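# Pull out the right-side yellow rod and quarter-turn it

## Task

Find the yellow rod that sits closest to the right arm. Draw it outward until it stops, then rotate it by 90 degrees so its figures lie horizontal. At the end, neither gripper may be in contact with the rod.

## Robot and tools

ROBOT. Two six-joint arms, left_arm and right_arm, each with a parallel two-finger gripper. The fingers point along the gripper's +z axis and close along its y axis. The reported hand point (end_effector_position) lies between the finger pads, about 1 cm short of the tips. Each arm has one wrist camera: cam_left_wrist and cam_right_wrist, both fisheye, 672x504.

FRAMES. Scene frame: origin at table-top height, halfway between the two nominal arm bases. +z is up, +x points out over the table, and left_arm is on the +y side. Camera image sides do not follow these names. Calibrated bases in the scene frame: left_arm at (-0.028, +0.289, +0.027) m; right_arm at (-0.040, -0.349, +0.007) m. Both are almost unrotated. Hand positions, orientations and wrist-camera poses are given in that arm's own base frame. Printed hand poses can be off by a few centimetres, more at long reach.

JOINT ORDER. Every per-arm list, in commands and in results, uses this order: wrist pitch (joint4), shoulder (joint2), wrist yaw (joint5), wrist roll (joint6), elbow (joint3), waist (joint1). Stated ranges in rad:
- wrist pitch -1.571..1.571
- shoulder 0..3.142
- wrist yaw -1.571..1.571
- wrist roll -2.094..2.094
- elbow 0..3.142
- waist -2.618..3.054
The true ends can differ from these by up to 0.059 rad.

THE ROW. Both execute_actions and move take rows of 14 numbers, each in [-1, 1], covering both arms even if only one moves:
- numbers 1-6: left_arm joint offsets, in the order above;
- number 7: left_arm gripper opening;
- numbers 8-13: right_arm joint offsets;
- number 14: right_arm gripper opening.
The joint numbers are scaled offsets, not angles. They count from the arm's Joint targets as they stand when the action or move begins, not from the previous row. Scale: 1.0 equals 1.202 rad for the waist, 1.258 for the shoulder, 1.3 for the elbow, 2.073 for wrist pitch, and 2.022 for wrist yaw and wrist roll. The opening is absolute: +1 is fully open, -1 is shut. To leave a gripper unchanged, send its current command again, because 0 means half-closed. Sending 0 for an arm's joints re-commands its current Joint targets.

execute_actions(actions, cameras). actions is a list of actions. Each action is a list of up to 15 rows, one row per 1/30 s control step, and lasts 0.5 s. A short action repeats its last row for the remaining steps. An empty list just reports the state. An action is rejected for both arms if it pushes a joint more than 0.059 rad beyond its range. If the first action fails that check, or any action is malformed, the whole call is rejected. Joint speed is capped, and each target stays within a lead of its measured angle (0.202 waist, 0.258 shoulder, 0.3 elbow, 0.573 wrist pitch, 0.522 yaw and roll). Targets that would move a hand more than 200 mm are scaled back. Large moves therefore need several actions.

move(target, speed, blend, opening_speed, blocking, cameras). target is one row or a list of up to 15 rows. Every row is an offset from the same starting Joint targets. speed: top joint speed in rad/s, 0.01 to 2, default 0.5; give one value, or one per target. blend: rad of corner rounding for lists, default 0. opening_speed: gripper opening change per second on the -1..+1 scale, at least 0.2; use a low value when closing gently. blocking=false returns after about 0.5 s while the move continues. Paths do not avoid obstacles or the other arm, and faster moves hit harder. The result adds a 'move:' line: done, off_target, moving, held or fault, plus limits=held if steps were withheld, and the worst joint error for any arm that missed by more than 0.035 rad.

wait(seconds 0-10, cameras) lets time pass with commands held. stop(cameras) brakes a running move. zoom_image(camera, region=[x0,y0,x1,y1]) enlarges part of the latest image from cam_left_wrist or cam_right_wrist; pixel coordinates start at the top-left, and the region can be at most 504x504. read_manual(section='licences') gives licence texts only. finished_scene(scene) ends the current scene, given by its integer number; it cannot be undone, so call it only when the rod is out, turned, and released.

RESULTS.
- end_effector_position (m) and end_effector_quat_wxyz, in the arm's base frame.
- Joint positions and Joint velocities (rad, rad/s), each followed by the finger gap (m; 0.094 is fully open). 'within noise' means the arm is still.
- Joint targets: the base that the next offsets count from.
- Tool commands and grip_measured: opening on the command scale. It reads slightly wide when empty and narrower than a squeezed part. The fingers follow commands until the force limit, so contact does not show as a stop.
- Joint torques, including gravity. Positive is toward larger angles. Entries 2, 5 and 6 wrap at ±28 N m.
- Step readings: mid-action joint positions, given for execute_actions only.
- 'joint sent to its limit', 'joint command not followed' (the clearance check altered the targets), MOTOR HOT, OVER-TEMPERATURE FAULT.

AVOID. Dropping or flinging things, letting go of moving parts, fast impacts, hard pushes, and contact or pressing between the two arms, which can fail the scene. Stretched poses, pushing against obstacles and holding loads all heat the motors; at 90 °C the arm folds and goes idle. If an arm is stuck pressing, command its targets back past its measured position. Release by commanding an opening well above grip_measured, then move the gripper clear of the rod.

Each tool is called after "Call:" by a JSON object that holds its "name" and its "arguments", one argument or row to a line.

## Session

Call:
{"name": "execute_actions", "arguments": {
  "actions": []
}}

Scene clock: 0.00 s.
left_arm: end_effector_position=(+0.4007, +0.0076, +0.1253) grip_measured=+1.000 end_effector_quat_wxyz=(+0.625, -0.028, +0.778, +0.057) | right_arm: end_effector_position=(+0.3999, -0.0295, +0.1148) grip_measured=+1.000 end_effector_quat_wxyz=(+0.608, +0.063, +0.791, -0.024)
Joint names: [wrist pitch, shoulder, wrist yaw, wrist roll, elbow, waist]
Joint positions: left_arm=[0.966 1.539 -0.191 0.014 0.356 -0.068 0.094] | right_arm=[0.914 1.54 0.071 0.059 0.363 -0.045 0.094]
Joint velocities: within noise
Joint torques (N m): no reading
Heat: left arm: 47 °C; right arm: 43 °C.
Joint targets: left_arm=[0.960 1.536 -0.192 0.015 0.359 -0.068] | right_arm=[0.904 1.538 0.071 0.060 0.365 -0.045]
Tool commands: left_gripper/opening=+1.0 right_gripper/opening=+1.0

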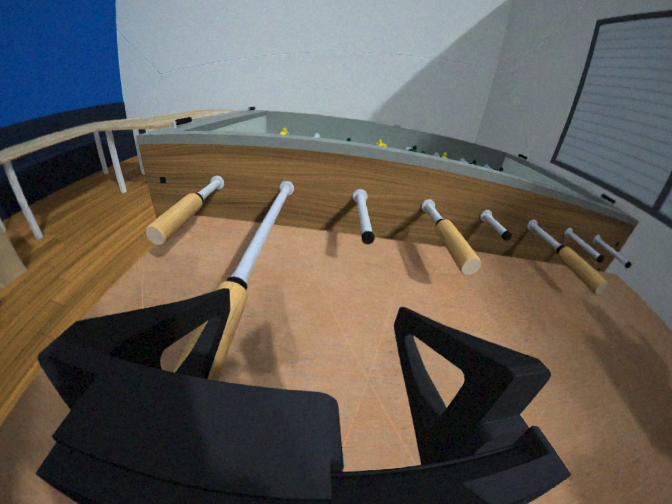

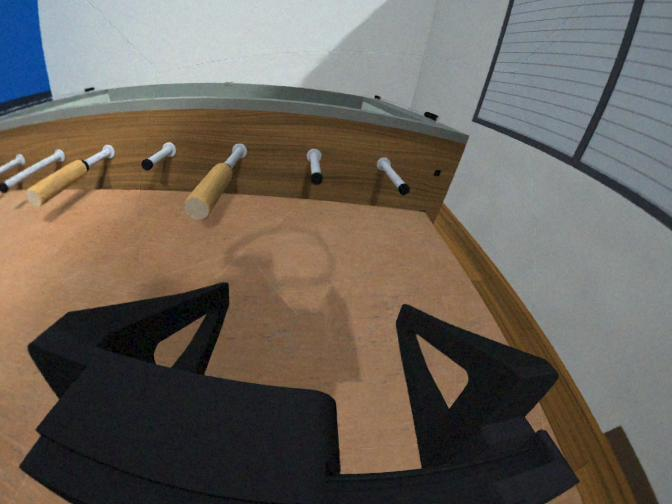

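Call:
{"name": "zoom_image", "arguments": {
  "camera": "cam_left_wrist",
  "region": [130, 90, 400, 280]
}}

Call:
{"name": "zoom_image", "arguments": {
  "camera": "cam_left_wrist",
  "region": [360, 110, 660, 310]
}}

Call:
{"name": "zoom_image", "arguments": {
  "camera": "cam_right_wrist",
  "region": [0, 70, 480, 260]
}}

Scaled by 1.867 from the camera's 672x504 image, which has a finer 960x720 frame.

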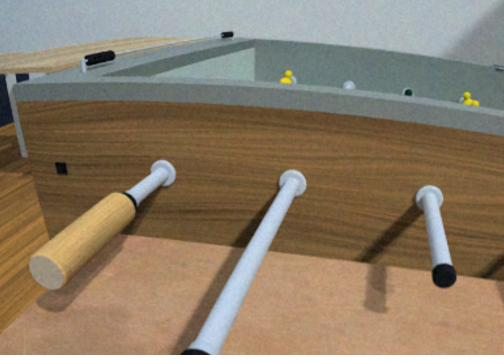

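Scaled by 1.680 from the camera's 672x504 image, which has a finer 960x720 frame.

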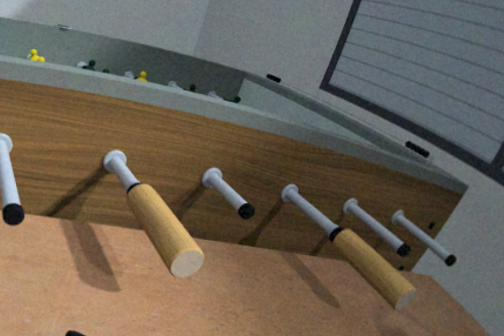

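Scaled by 1.050 from the camera's 672x504 image, which has a finer 960x720 frame.

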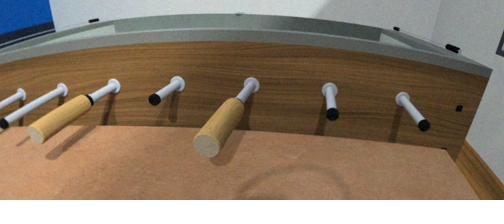

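Call:
{"name": "move", "arguments": {
  "target": [0,0,0,0,0,0,1,-0.3396,-0.2687,0,0,0.3346,0,1],
  "speed": 0.8
}}

Scene clock: 39.87 s.
left_arm: end_effector_position=(+0.4007, +0.0076, +0.1253) grip_measured=+1.000 end_effector_quat_wxyz=(+0.625, -0.028, +0.778, +0.057) | right_arm: end_effector_position=(+0.4158, -0.0302, +0.2683) grip_measured=+1.000 end_effector_quat_wxyz=(+0.631, +0.063, +0.773, -0.023)
Joint names: [wrist pitch, shoulder, wrist yaw, wrist roll, elbow, waist]
Joint positions: left_arm=[0.966 1.539 -0.191 0.014 0.356 -0.068 0.094] | right_arm=[0.22 1.206 0.071 0.059 0.781 -0.045 0.094]
Joint velocities: within noise
Joint torques (N m): left_arm=[1.85 -6.34 -0.05 0 5.3 0.02] | right_arm=[1.61 -4.04 0.05 0.01 9.01 0.05]
Heat: left arm: 46 °C; right arm: 43 °C.
Joint targets: left_arm=[0.960 1.536 -0.192 0.015 0.359 -0.068] | right_arm=[0.200 1.200 0.071 0.060 0.800 -0.045]
move: done
camera_calibration:
cam_right_wrist: T_world_to_cam=[[-0.136329, -0.980541, 0.141259, -0.0201535], [-0.583774, -0.0356885, -0.811132, 0.491938], [0.800389, -0.193044, -0.567549, -0.0685352], [0, 0, 0, 1]] pos_world=[0.339288, -0.0154351, 0.362976]

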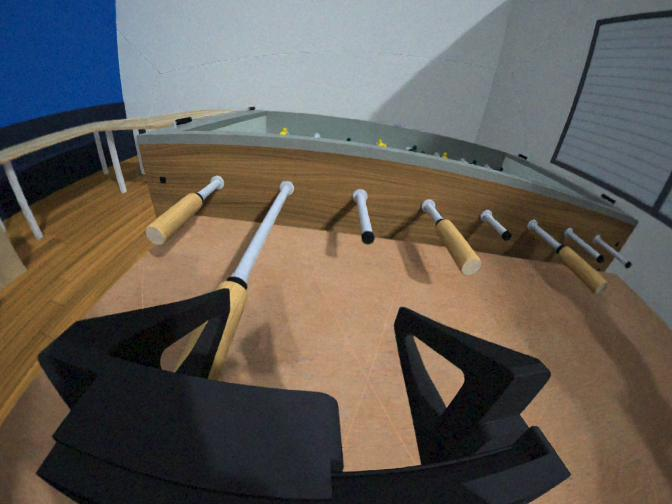

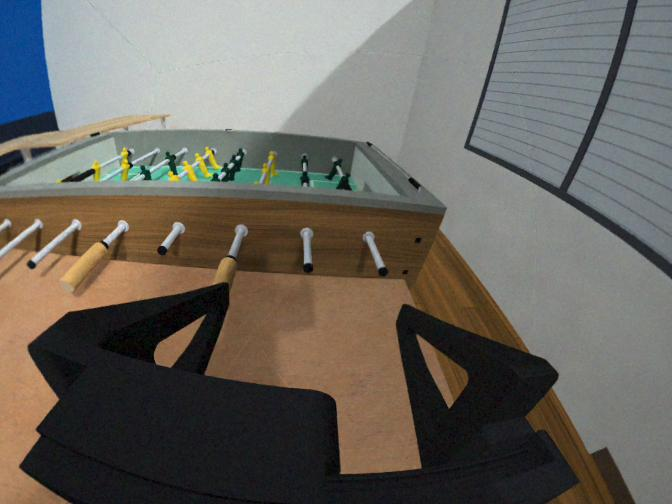

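Call:
{"name": "zoom_image", "arguments": {
  "camera": "cam_right_wrist",
  "region": [30, 120, 450, 300]
}}

Call:
{"name": "zoom_image", "arguments": {
  "camera": "cam_right_wrist",
  "region": [200, 130, 360, 240]
}}

Scaled by 1.200 from the camera's 672x504 image, which has a finer 960x720 frame.

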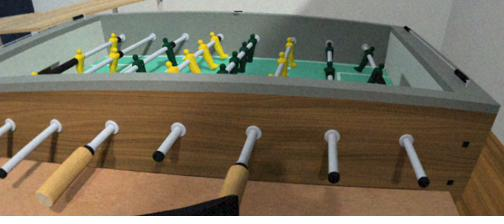

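Scaled by 3.150 from the camera's 672x504 image, which has a finer 960x720 frame.

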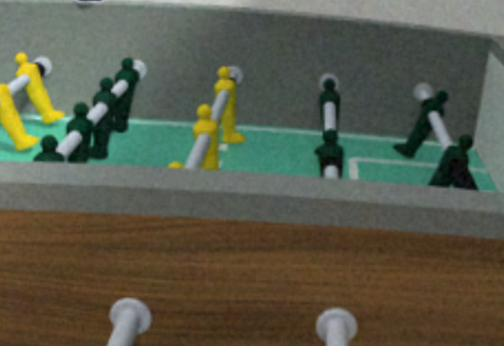

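Call:
{"name": "move", "arguments": {
  "target": [0,0,0,0,0,0,1,-0.315,0.5008,0.0193,-0.0297,0.833,0.129,1],
  "speed": 0.8,
  "cameras": ["cam_right_wrist"]
}}

Call:
{"name": "zoom_image", "arguments": {
  "camera": "cam_right_wrist",
  "region": [150, 50, 450, 275]
}}

Scene clock: 168.30 s.
left_arm: end_effector_position=(+0.4007, +0.0076, +0.1253) grip_measured=+1.000 end_effector_quat_wxyz=(+0.625, -0.028, +0.778, +0.057) | right_arm: end_effector_position=(+0.5526, +0.0409, +0.3495) grip_measured=+1.000 end_effector_quat_wxyz=(+0.556, -0.012, +0.831, -0.011)
Joint names: [wrist pitch, shoulder, wrist yaw, wrist roll, elbow, waist]
Joint positions: left_arm=[0.966 1.539 -0.191 0.014 0.356 -0.068 0.094] | right_arm=[-0.434 1.811 0.102 0.008 1.851 0.105 0.094]
Joint velocities: within noise
Joint torques (N m): left_arm=[1.85 -6.35 -0.04 0.01 5.31 0.01] | right_arm=[1.56 -7.19 0.14 -0.09 9.83 0.54]
Heat: left arm: 45 °C; right arm: 43 °C.
Joint targets: left_arm=[0.960 1.536 -0.192 0.015 0.359 -0.068] | right_arm=[-0.453 1.830 0.110 0.000 1.883 0.110]
move: done
camera_calibration:
cam_right_wrist: T_world_to_cam=[[0.0300097, -0.976237, 0.214617, -0.0609796], [-0.713533, -0.171286, -0.679362, 0.671434], [0.699979, -0.132749, -0.701717, -0.0183596], [0, 0, 0, 1]] pos_world=[0.493771, 0.0530391, 0.45635]
Images, in order (width x height): cam_right_wrist 672x504.

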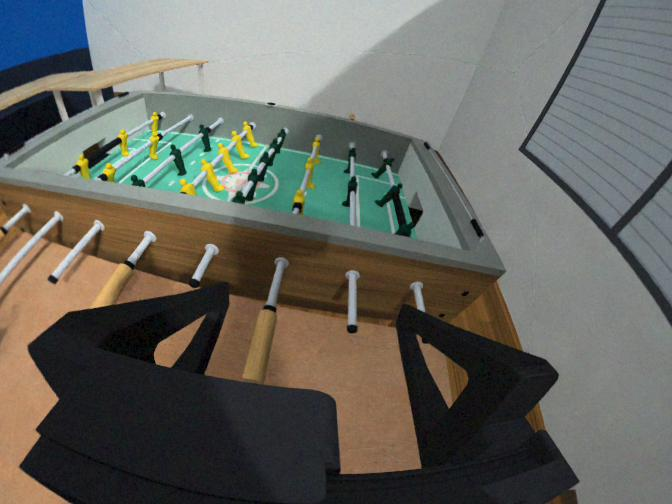

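Scaled by 1.680 from the camera's 672x504 image, which has a finer 960x720 frame.

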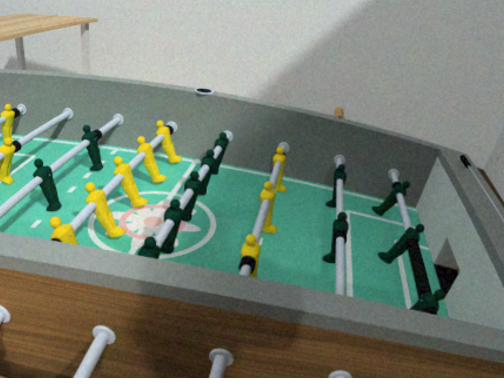

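Call:
{"name": "zoom_image", "arguments": {
  "camera": "cam_right_wrist",
  "region": [270, 120, 370, 220]
}}

Scaled by 5.040 from the camera's 672x504 image, which has a finer 960x720 frame.

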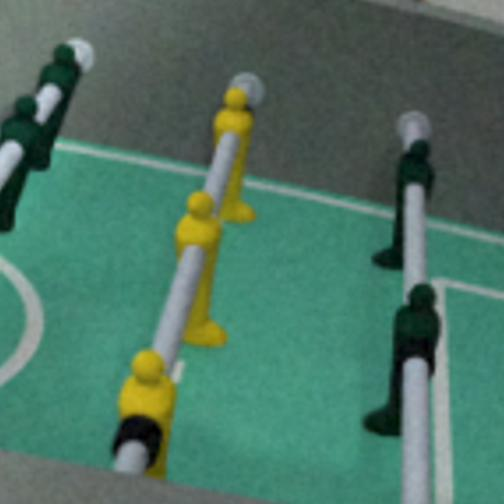

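Call:
{"name": "move", "arguments": {
  "target": [0,0,0,0,0,0,1,0.2185,-0.2623,-0.0173,0.3487,-0.5254,0.1118,1],
  "speed": 0.9,
  "cameras": []
}}

Scene clock: 250.57 s.
left_arm: end_effector_position=(+0.4007, +0.0076, +0.1253) grip_measured=+1.000 end_effector_quat_wxyz=(+0.625, -0.028, +0.778, +0.057) | right_arm: end_effector_position=(+0.4849, +0.1038, +0.2946) grip_measured=+1.000 end_effector_quat_wxyz=(+0.545, +0.207, +0.777, +0.239)
Joint names: [wrist pitch, shoulder, wrist yaw, wrist roll, elbow, waist]
Joint positions: left_arm=[0.966 1.539 -0.191 0.014 0.356 -0.068 0.094] | right_arm=[0.001 1.521 0.081 0.7 1.222 0.238 0.094]
Joint velocities: within noise
Joint torques (N m): left_arm=[1.84 -6.32 -0.04 0.01 5.31 -0.05] | right_arm=[1.63 -8.01 -0.02 0.05 6.04 0.62]
Heat: left arm: 44 °C; right arm: 43 °C.
Joint targets: left_arm=[0.960 1.536 -0.192 0.015 0.359 -0.068] | right_arm=[0.000 1.500 0.075 0.705 1.200 0.244]
move: done
No camera images: "cameras" was empty.

Call:
{"name": "move", "arguments": {
  "target": [0,0,0,0,0,0,1,0.6042,0.3607,0,0,-0.5381,0,1],
  "speed": 0.9,
  "cameras": ["cam_right_wrist"]
}}

Scene clock: 261.27 s.
left_arm: end_effector_position=(+0.4007, +0.0076, +0.1253) grip_measured=+1.000 end_effector_quat_wxyz=(+0.625, -0.028, +0.778, +0.057) | right_arm: end_effector_position=(+0.4441, +0.0940, +0.0878) grip_measured=+1.000 end_effector_quat_wxyz=(+0.587, +0.200, +0.739, +0.263)
Joint names: [wrist pitch, shoulder, wrist yaw, wrist roll, elbow, waist]
Joint positions: left_arm=[0.966 1.539 -0.191 0.014 0.356 -0.068 0.094] | right_arm=[1.254 1.94 0.08 0.7 0.512 0.238 0.094]
Joint velocities: within noise
Joint torques (N m): left_arm=[1.85 -6.38 -0.04 0.02 5.33 -0.03] | right_arm=[1.67 -5.59 -0.02 0.06 3.18 0.64]
Heat: left arm: 43 °C; right arm: 44 °C.
Joint targets: left_arm=[0.960 1.536 -0.192 0.015 0.359 -0.068] | right_arm=[1.253 1.954 0.075 0.705 0.501 0.244]
move: done
camera_calibration:
cam_right_wrist: T_world_to_cam=[[0.00541879, -0.88316, -0.469041, 0.112543], [-0.595177, 0.374073, -0.71122, 0.324312], [0.803576, 0.283016, -0.52361, -0.219707], [0, 0, 0, 1]] pos_world=[0.368965, 0.0402575, 0.168404]
Images, in order (width x height): cam_right_wrist 672x504.

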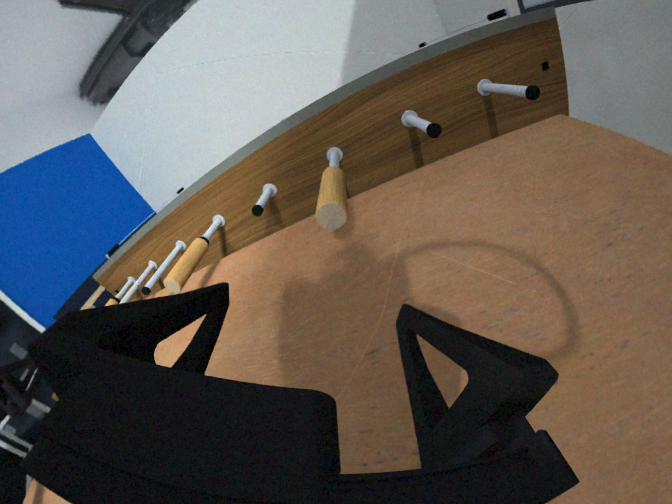

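Call:
{"name": "move", "arguments": {
  "target": [0,0,0,0,0,0,1,-0.1302,0.1992,-0.0358,0,0.4004,-0.0611,1],
  "speed": 0.6,
  "cameras": ["cam_right_wrist"]
}}

Scene clock: 282.30 s.
left_arm: end_effector_position=(+0.4007, +0.0076, +0.1253) grip_measured=+1.000 end_effector_quat_wxyz=(+0.625, -0.028, +0.778, +0.057) | right_arm: end_effector_position=(+0.5560, +0.0995, +0.0880) grip_measured=+1.000 end_effector_quat_wxyz=(+0.583, +0.201, +0.740, +0.270)
Joint names: [wrist pitch, shoulder, wrist yaw, wrist roll, elbow, waist]
Joint positions: left_arm=[0.966 1.539 -0.191 0.014 0.356 -0.068 0.094] | right_arm=[1.003 2.18 0.01 0.7 1.001 0.178 0.094]
Joint velocities: within noise
Joint torques (N m): left_arm=[1.83 -6.37 -0.05 0.01 5.3 -0.05] | right_arm=[1.58 -7.75 0 0.06 6.8 -0.59]
Heat: left arm: 43 °C; right arm: 44 °C.
Joint targets: left_arm=[0.960 1.536 -0.192 0.015 0.359 -0.068] | right_arm=[0.983 2.204 0.003 0.705 1.021 0.171]
move: done
camera_calibration:
cam_right_wrist: T_world_to_cam=[[0.0121184, -0.877554, -0.479325, 0.113497], [-0.602042, 0.376333, -0.704216, 0.391937], [0.798373, 0.297107, -0.523764, -0.30953], [0, 0, 0, 1]] pos_world=[0.481708, 0.0440644, 0.16829]
Images, in order (width x height): cam_right_wrist 672x504.

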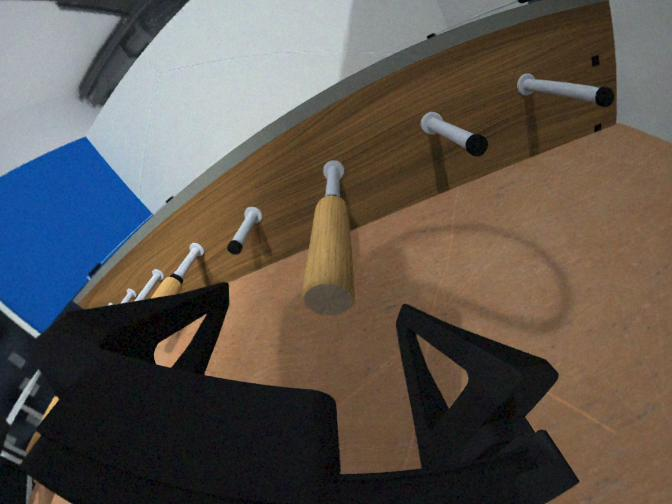

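Call:
{"name": "move", "arguments": {
  "target": [0,0,0,0,0,0,1,-0.0634,0.1017,-0.0102,0,0.1827,-0.0171,1],
  "speed": 0.4,
  "cameras": ["cam_right_wrist"]
}}

Scene clock: 301.77 s.
left_arm: end_effector_position=(+0.4007, +0.0076, +0.1253) grip_measured=+1.000 end_effector_quat_wxyz=(+0.625, -0.028, +0.778, +0.057) | right_arm: end_effector_position=(+0.6026, +0.0992, +0.0788) grip_measured=+1.000 end_effector_quat_wxyz=(+0.574, +0.204, +0.747, +0.267)
Joint names: [wrist pitch, shoulder, wrist yaw, wrist roll, elbow, waist]
Joint positions: left_arm=[0.966 1.539 -0.191 0.014 0.356 -0.068 0.094] | right_arm=[0.872 2.306 -0.011 0.7 1.235 0.158 0.094]
Joint velocities: within noise
Joint torques (N m): left_arm=[1.85 -6.34 -0.04 0 5.34 -0.05] | right_arm=[1.58 -8.91 -0.01 0.06 7.61 -0.62]
Heat: left arm: 43 °C; right arm: 44 °C.
Joint targets: left_arm=[0.960 1.536 -0.192 0.015 0.359 -0.068] | right_arm=[0.852 2.332 -0.018 0.705 1.259 0.151]
move: done
camera_calibration:
cam_right_wrist: T_world_to_cam=[[0.000972778, -0.877598, -0.479396, 0.114912], [-0.618898, 0.376024, -0.689617, 0.422629], [0.785471, 0.297368, -0.542778, -0.342253], [0, 0, 0, 1]] pos_world=[0.530283, 0.043703, 0.160773]
Images, in order (width x height): cam_right_wrist 672x504.

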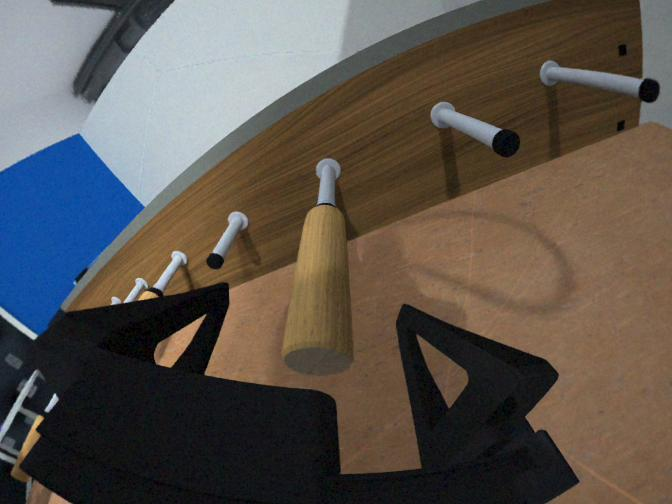

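Call:
{"name": "move", "arguments": {
  "target": [0,0,0,0,0,0,1,0,0,0,0,0,0,-0.7],
  "opening_speed": 0.6,
  "cameras": ["cam_right_wrist"]
}}

Scene clock: 314.30 s.
left_arm: end_effector_position=(+0.4007, +0.0076, +0.1253) grip_measured=+1.000 end_effector_quat_wxyz=(+0.625, -0.028, +0.778, +0.057) | right_arm: end_effector_position=(+0.6022, +0.0993, +0.0772) grip_measured=-0.307 end_effector_quat_wxyz=(+0.571, +0.204, +0.749, +0.267)
Joint names: [wrist pitch, shoulder, wrist yaw, wrist roll, elbow, waist]
Joint positions: left_arm=[0.966 1.539 -0.191 0.014 0.356 -0.068 0.094] | right_arm=[0.865 2.306 -0.012 0.701 1.235 0.158 0.033]
Joint velocities: within noise
Joint torques (N m): left_arm=[1.84 -6.37 -0.04 0.01 5.31 -0.06] | right_arm=[1.63 -8.9 -0.03 0.06 7.6 -0.64]
Heat: left arm: 43 °C; right arm: 43 °C.
Joint targets: left_arm=[0.960 1.536 -0.192 0.015 0.359 -0.068] | right_arm=[0.851 2.332 -0.018 0.705 1.259 0.151]
move: done
camera_calibration:
cam_right_wrist: T_world_to_cam=[[-0.00122756, -0.877802, -0.479022, 0.115603], [-0.623763, 0.375083, -0.685736, 0.423987], [0.781613, 0.297954, -0.548, -0.340206], [0, 0, 0, 1]] pos_world=[0.530519, 0.0438125, 0.159686]
Images, in order (width x height): cam_right_wrist 672x504.

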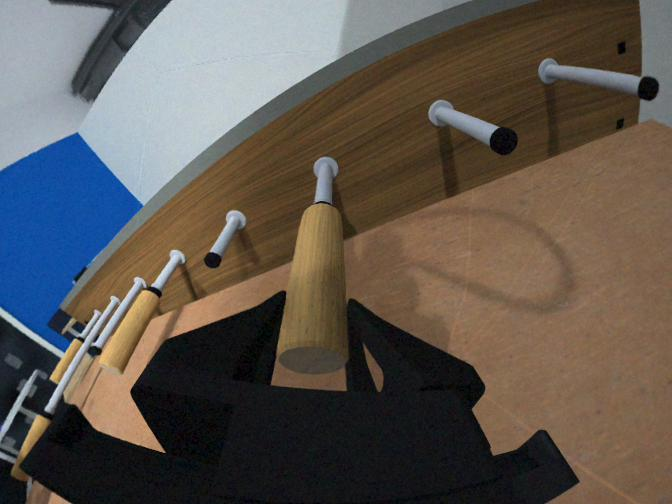

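Call:
{"name": "move", "arguments": {
  "target": [
    [0,0,0,0,0,0,1,0.0683,-0.1133,0.0163,0,-0.1942,0.0270,-0.7],
    [0,0,0,0,0,0,1,0.1136,-0.1840,0.0259,0,-0.3346,0.0437,-0.7],
    [0,0,0,0,0,0,1,0.1570,-0.2505,0.0380,0,-0.4681,0.0645,-0.7],
    [0,0,0,0,0,0,1,0.1828,-0.2894,0.0476,0,-0.5474,0.0808,-0.7]
  ],
  "speed": 0.3,
  "blend": 0.05,
  "cameras": ["cam_right_wrist"]
}}

Scene clock: 338.23 s.
left_arm: end_effector_position=(+0.4007, +0.0076, +0.1253) grip_measured=+1.000 end_effector_quat_wxyz=(+0.625, -0.028, +0.778, +0.057) | right_arm: end_effector_position=(+0.4687, +0.0985, +0.0733) grip_measured=-0.308 end_effector_quat_wxyz=(+0.572, +0.205, +0.750, +0.261)
Joint names: [wrist pitch, shoulder, wrist yaw, wrist roll, elbow, waist]
Joint positions: left_arm=[0.966 1.539 -0.191 0.014 0.356 -0.068 0.094] | right_arm=[1.185 2.02 0.066 0.709 0.623 0.23 0.033]
Joint velocities: within noise
Joint torques (N m): left_arm=[1.84 -6.34 -0.05 0.01 5.34 -0.08] | right_arm=[2.16 -11.75 0.18 -0.04 -1.37 1.66]
Heat: left arm: 43 °C; right arm: 44 °C.
Joint targets: left_arm=[0.960 1.536 -0.192 0.015 0.359 -0.068] | right_arm=[1.230 1.968 0.078 0.705 0.547 0.248]
move: off_target (right_arm); right_arm: the elbow is farthest, 0.076 rad from its target
camera_calibration:
cam_right_wrist: T_world_to_cam=[[-0.0089548, -0.881969, -0.471222, 0.116351], [-0.623562, 0.37332, -0.686879, 0.338562], [0.781723, 0.287685, -0.553305, -0.236368], [0, 0, 0, 1]] pos_world=[0.396931, 0.0442256, 0.156595]
Images, in order (width x height): cam_right_wrist 672x504.

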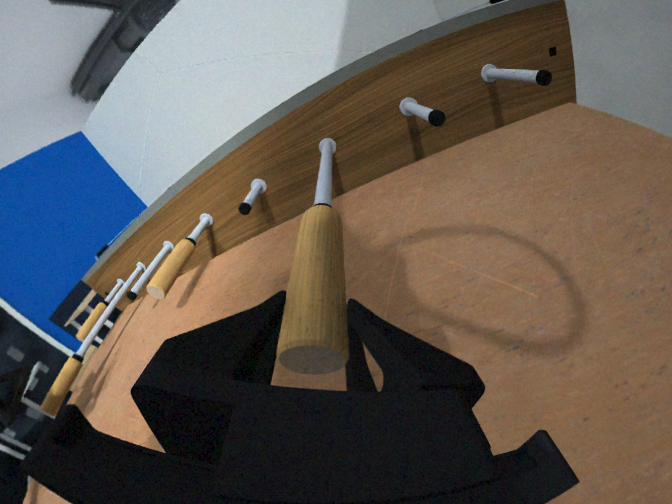

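Call:
{"name": "move", "arguments": {
  "target": [0,0,0,0,0,0,1,0.0155,-0.0234,0.0057,0,-0.0477,0.0098,-0.7],
  "speed": 0.2,
  "cameras": ["cam_right_wrist"]
}}

Scene clock: 345.20 s.
left_arm: end_effector_position=(+0.4007, +0.0076, +0.1253) grip_measured=+1.000 end_effector_quat_wxyz=(+0.625, -0.028, +0.778, +0.057) | right_arm: end_effector_position=(+0.4680, +0.0977, +0.0756) grip_measured=-0.308 end_effector_quat_wxyz=(+0.575, +0.207, +0.748, +0.259)
Joint names: [wrist pitch, shoulder, wrist yaw, wrist roll, elbow, waist]
Joint positions: left_arm=[0.966 1.539 -0.191 0.014 0.356 -0.068 0.094] | right_arm=[1.187 2.013 0.076 0.709 0.619 0.232 0.033]
Joint velocities: within noise
Joint torques (N m): left_arm=[1.84 -6.31 -0.05 0.02 5.31 -0.05] | right_arm=[2.44 -13.57 0.2 -0.04 -5.87 2.5]
Heat: left arm: 43 °C; right arm: 45 °C.
Joint targets: left_arm=[0.960 1.536 -0.192 0.015 0.359 -0.068] | right_arm=[1.263 1.939 0.090 0.705 0.485 0.259]
move: off_target (right_arm); right_arm: the elbow is farthest, 0.134 rad from its target
camera_calibration:
cam_right_wrist: T_world_to_cam=[[-0.0131742, -0.882339, -0.47043, 0.118615], [-0.617387, 0.377259, -0.690297, 0.336986], [0.78655, 0.281343, -0.549714, -0.236225], [0, 0, 0, 1]] pos_world=[0.395416, 0.0439884, 0.158564]
Images, in order (width x height): cam_right_wrist 672x504.

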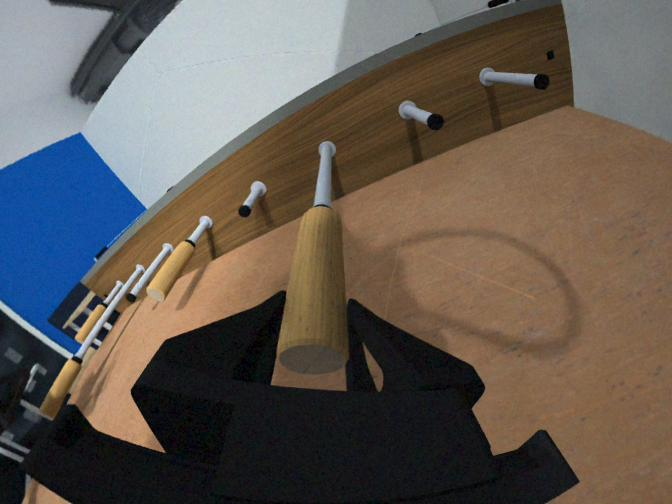

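Call:
{"name": "move", "arguments": {
  "target": [
    [0,0,0,0,0,0,1,-0.0356,0.0525,0.0596,-0.1548,0.0972,0.0240,-0.7],
    [0,0,0,0,0,0,1,-0.0435,0.0569,0.1146,-0.3160,0.1090,0.0574,-0.7],
    [0,0,0,0,0,0,1,-0.0548,0.0624,0.1684,-0.4768,0.1251,0.0893,-0.7],
    [0,0,0,0,0,0,1,-0.0827,0.0761,0.2582,-0.6669,0.1638,0.1393,-0.7]
  ],
  "speed": 0.5,
  "blend": 0.1,
  "cameras": ["cam_right_wrist"]
}}

Scene clock: 383.50 s.
left_arm: end_effector_position=(+0.4007, +0.0076, +0.1253) grip_measured=+1.000 end_effector_quat_wxyz=(+0.625, -0.028, +0.778, +0.057) | right_arm: end_effector_position=(+0.4700, +0.1035, +0.0778) grip_measured=-0.309 end_effector_quat_wxyz=(+0.572, -0.208, +0.747, -0.268)
Joint names: [wrist pitch, shoulder, wrist yaw, wrist roll, elbow, waist]
Joint positions: left_arm=[0.966 1.539 -0.191 0.014 0.356 -0.068 0.094] | right_arm=[1.083 2.042 0.567 -0.577 0.717 0.415 0.032]
Joint velocities: within noise
Joint torques (N m): left_arm=[1.85 -6.31 -0.05 0.01 5.3 -0.09] | right_arm=[1.73 -8.49 0.62 -0.7 3.08 1.11]
Heat: left arm: 42 °C; right arm: 49 °C.
Joint targets: left_arm=[0.960 1.536 -0.192 0.015 0.359 -0.068] | right_arm=[1.091 2.034 0.612 -0.643 0.698 0.427]
move: off_target (right_arm); right_arm: the wrist roll is farthest, 0.066 rad from its target
camera_calibration:
cam_right_wrist: T_world_to_cam=[[0.00328967, -0.639104, 0.769114, -0.00450939], [-0.618864, -0.60544, -0.50045, 0.425158], [0.785491, -0.47433, -0.39751, -0.171359], [0, 0, 0, 1]] pos_world=[0.397731, 0.173245, 0.148122]
Images, in order (width x height): cam_right_wrist 672x504.

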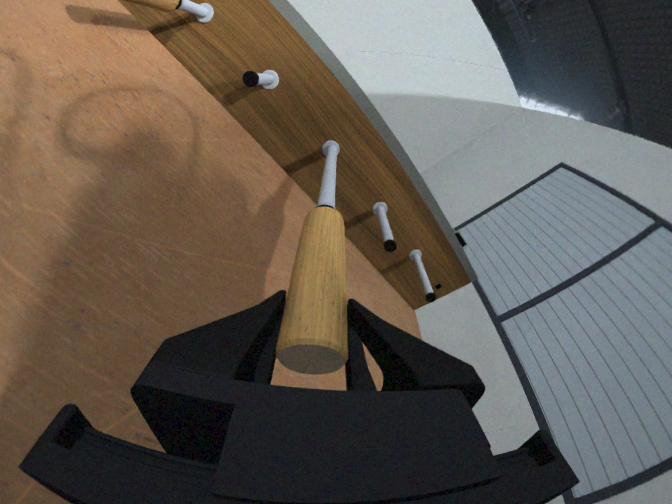

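Call:
{"name": "move", "arguments": {
  "target": [0,0,0,0,0,0,1,0.0106,-0.0159,0,-0.0381,-0.0323,0,-0.7],
  "speed": 0.3,
  "cameras": ["cam_right_wrist"]
}}

Scene clock: 390.63 s.
left_arm: end_effector_position=(+0.4007, +0.0076, +0.1253) grip_measured=+1.000 end_effector_quat_wxyz=(+0.625, -0.028, +0.778, +0.057) | right_arm: end_effector_position=(+0.4696, +0.1031, +0.0788) grip_measured=-0.309 end_effector_quat_wxyz=(+0.566, -0.230, +0.738, -0.286)
Joint names: [wrist pitch, shoulder, wrist yaw, wrist roll, elbow, waist]
Joint positions: left_arm=[0.966 1.539 -0.191 0.014 0.356 -0.068 0.094] | right_arm=[1.094 2.043 0.569 -0.642 0.713 0.415 0.032]
Joint velocities: within noise
Joint torques (N m): left_arm=[1.85 -6.35 -0.05 0.02 5.29 0.01] | right_arm=[1.83 -10.15 0.6 -0.93 0.31 1.11]
Heat: left arm: 42 °C; right arm: 49 °C.
Joint targets: left_arm=[0.960 1.536 -0.192 0.015 0.359 -0.068] | right_arm=[1.113 2.015 0.612 -0.720 0.656 0.427]
move: off_target (right_arm); right_arm: the wrist roll is farthest, 0.078 rad from its target
camera_calibration:
cam_right_wrist: T_world_to_cam=[[0.0134507, -0.591846, 0.805939, -0.0181074], [-0.613705, -0.641227, -0.460646, 0.423284], [0.789421, -0.488413, -0.371844, -0.173257], [0, 0, 0, 1]] pos_world=[0.396788, 0.176084, 0.145153]
Images, in order (width x height): cam_right_wrist 672x504.

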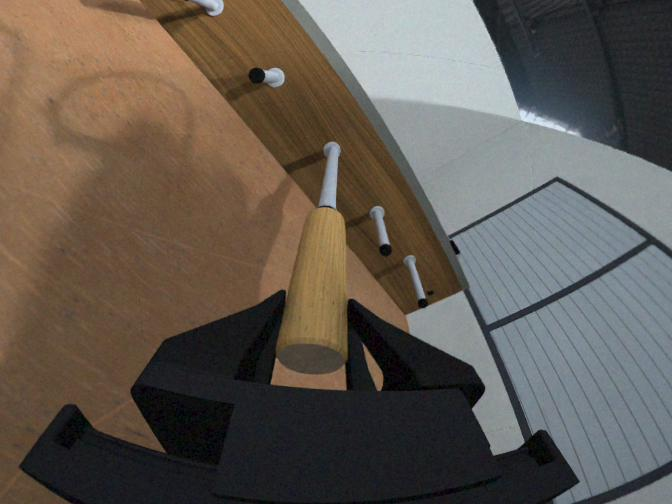

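Call:
{"name": "move", "arguments": {
  "target": [
    [0,0,0,0,0,0,1,0,0,0,0,0,0,0.5],
    [0,0,0,0,0,0,1,0.0157,-0.0378,0.0235,0,-0.0678,0.0397,0.5],
    [0,0,0,0,0,0,1,0.0397,-0.0998,0.0581,0,-0.1782,0.0991,0.5]
  ],
  "speed": 0.3,
  "opening_speed": 1.0,
  "blend": 0.05,
  "cameras": ["cam_right_wrist"]
}}

Scene clock: 412.90 s.
left_arm: end_effector_position=(+0.4007, +0.0076, +0.1253) grip_measured=+1.000 end_effector_quat_wxyz=(+0.625, -0.028, +0.778, +0.057) | right_arm: end_effector_position=(+0.3931, +0.0990, +0.0747) grip_measured=+0.498 end_effector_quat_wxyz=(+0.537, -0.267, +0.729, -0.330)
Joint names: [wrist pitch, shoulder, wrist yaw, wrist roll, elbow, waist]
Joint positions: left_arm=[0.966 1.539 -0.191 0.014 0.356 -0.068 0.094] | right_arm=[1.193 1.906 0.72 -0.718 0.438 0.538 0.07]
Joint velocities: within noise
Joint torques (N m): left_arm=[1.84 -6.32 -0.05 0.01 5.31 -0.03] | right_arm=[1.57 -7.43 0.26 -0.02 2.66 0.73]
Heat: left arm: 42 °C; right arm: 47 °C.
Joint targets: left_arm=[0.960 1.536 -0.192 0.015 0.359 -0.068] | right_arm=[1.195 1.889 0.729 -0.721 0.424 0.546]
move: done; blend cut to 0 rad at target 1, 0.0441 rad at target 2
camera_calibration:
cam_right_wrist: T_world_to_cam=[[0.0360135, -0.486057, 0.873185, -0.0406039], [-0.631734, -0.6881, -0.356975, 0.375784], [0.774348, -0.538764, -0.33184, -0.108438], [0, 0, 0, 1]] pos_world=[0.322827, 0.180419, 0.133616]
Images, in order (width x height): cam_right_wrist 672x504.

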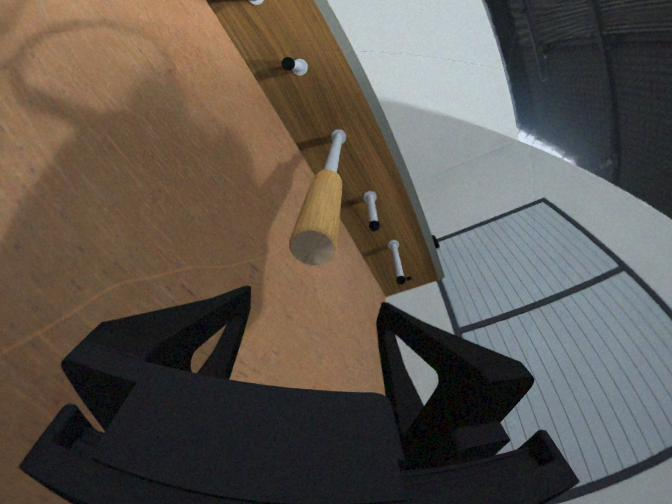

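Call:
{"name": "move", "arguments": {
  "target": [
    [0,0,0,0,0,0,1,0,-0.2385,0,0,0,0,0.5],
    [0,0,0,0,0,0,1,-0.3835,-0.3887,-0.2122,0.2577,0.2892,-0.2463,0.5],
    [0,0,0,0,0,0,1,-0.7646,-0.1264,-0.3061,0.3566,0.9969,-0.3627,0.5]
  ],
  "speed": 0.8,
  "blend": 0.1,
  "cameras": ["cam_right_wrist"]
}}

Call:
{"name": "zoom_image", "arguments": {
  "camera": "cam_right_wrist",
  "region": [200, 100, 420, 300]
}}

Scene clock: 432.50 s.
left_arm: end_effector_position=(+0.4007, +0.0076, +0.1253) grip_measured=+1.000 end_effector_quat_wxyz=(+0.625, -0.028, +0.778, +0.057) | right_arm: end_effector_position=(+0.5311, +0.0416, +0.3404) grip_measured=+0.498 end_effector_quat_wxyz=(+0.557, -0.019, +0.830, -0.020)
Joint names: [wrist pitch, shoulder, wrist yaw, wrist roll, elbow, waist]
Joint positions: left_arm=[0.966 1.539 -0.191 0.014 0.356 -0.068 0.094] | right_arm=[-0.371 1.714 0.118 -0.01 1.693 0.116 0.07]
Joint velocities: within noise
Joint torques (N m): left_arm=[1.84 -6.34 -0.04 0.01 5.34 -0.03] | right_arm=[1.48 -6.6 -0.05 0.16 9.5 -0.49]
Heat: left arm: 42 °C; right arm: 48 °C.
Joint targets: left_arm=[0.960 1.536 -0.192 0.015 0.359 -0.068] | right_arm=[-0.390 1.730 0.110 0.001 1.720 0.110]
move: done
camera_calibration:
cam_right_wrist: T_world_to_cam=[[0.0319508, -0.971069, 0.236652, -0.0664042], [-0.710871, -0.188519, -0.677586, 0.648735], [0.702596, -0.14658, -0.696329, -0.0122525], [0, 0, 0, 1]] pos_world=[0.471897, 0.0560198, 0.446756]
Images, in order (width x height): cam_right_wrist 672x504.

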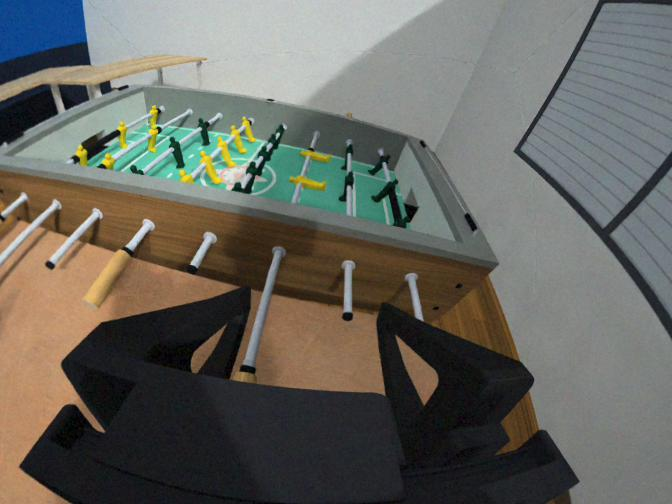

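Scaled by 2.291 from the camera's 672x504 image, which has a finer 960x720 frame.

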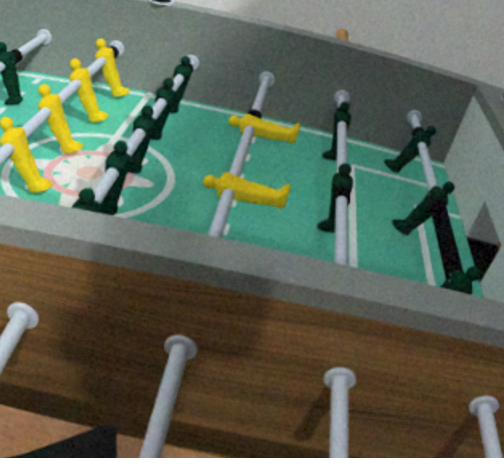

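Call:
{"name": "finished_scene", "arguments": {
  "scene": 1,
  "done": true
}}

The scene is finished: the task was done.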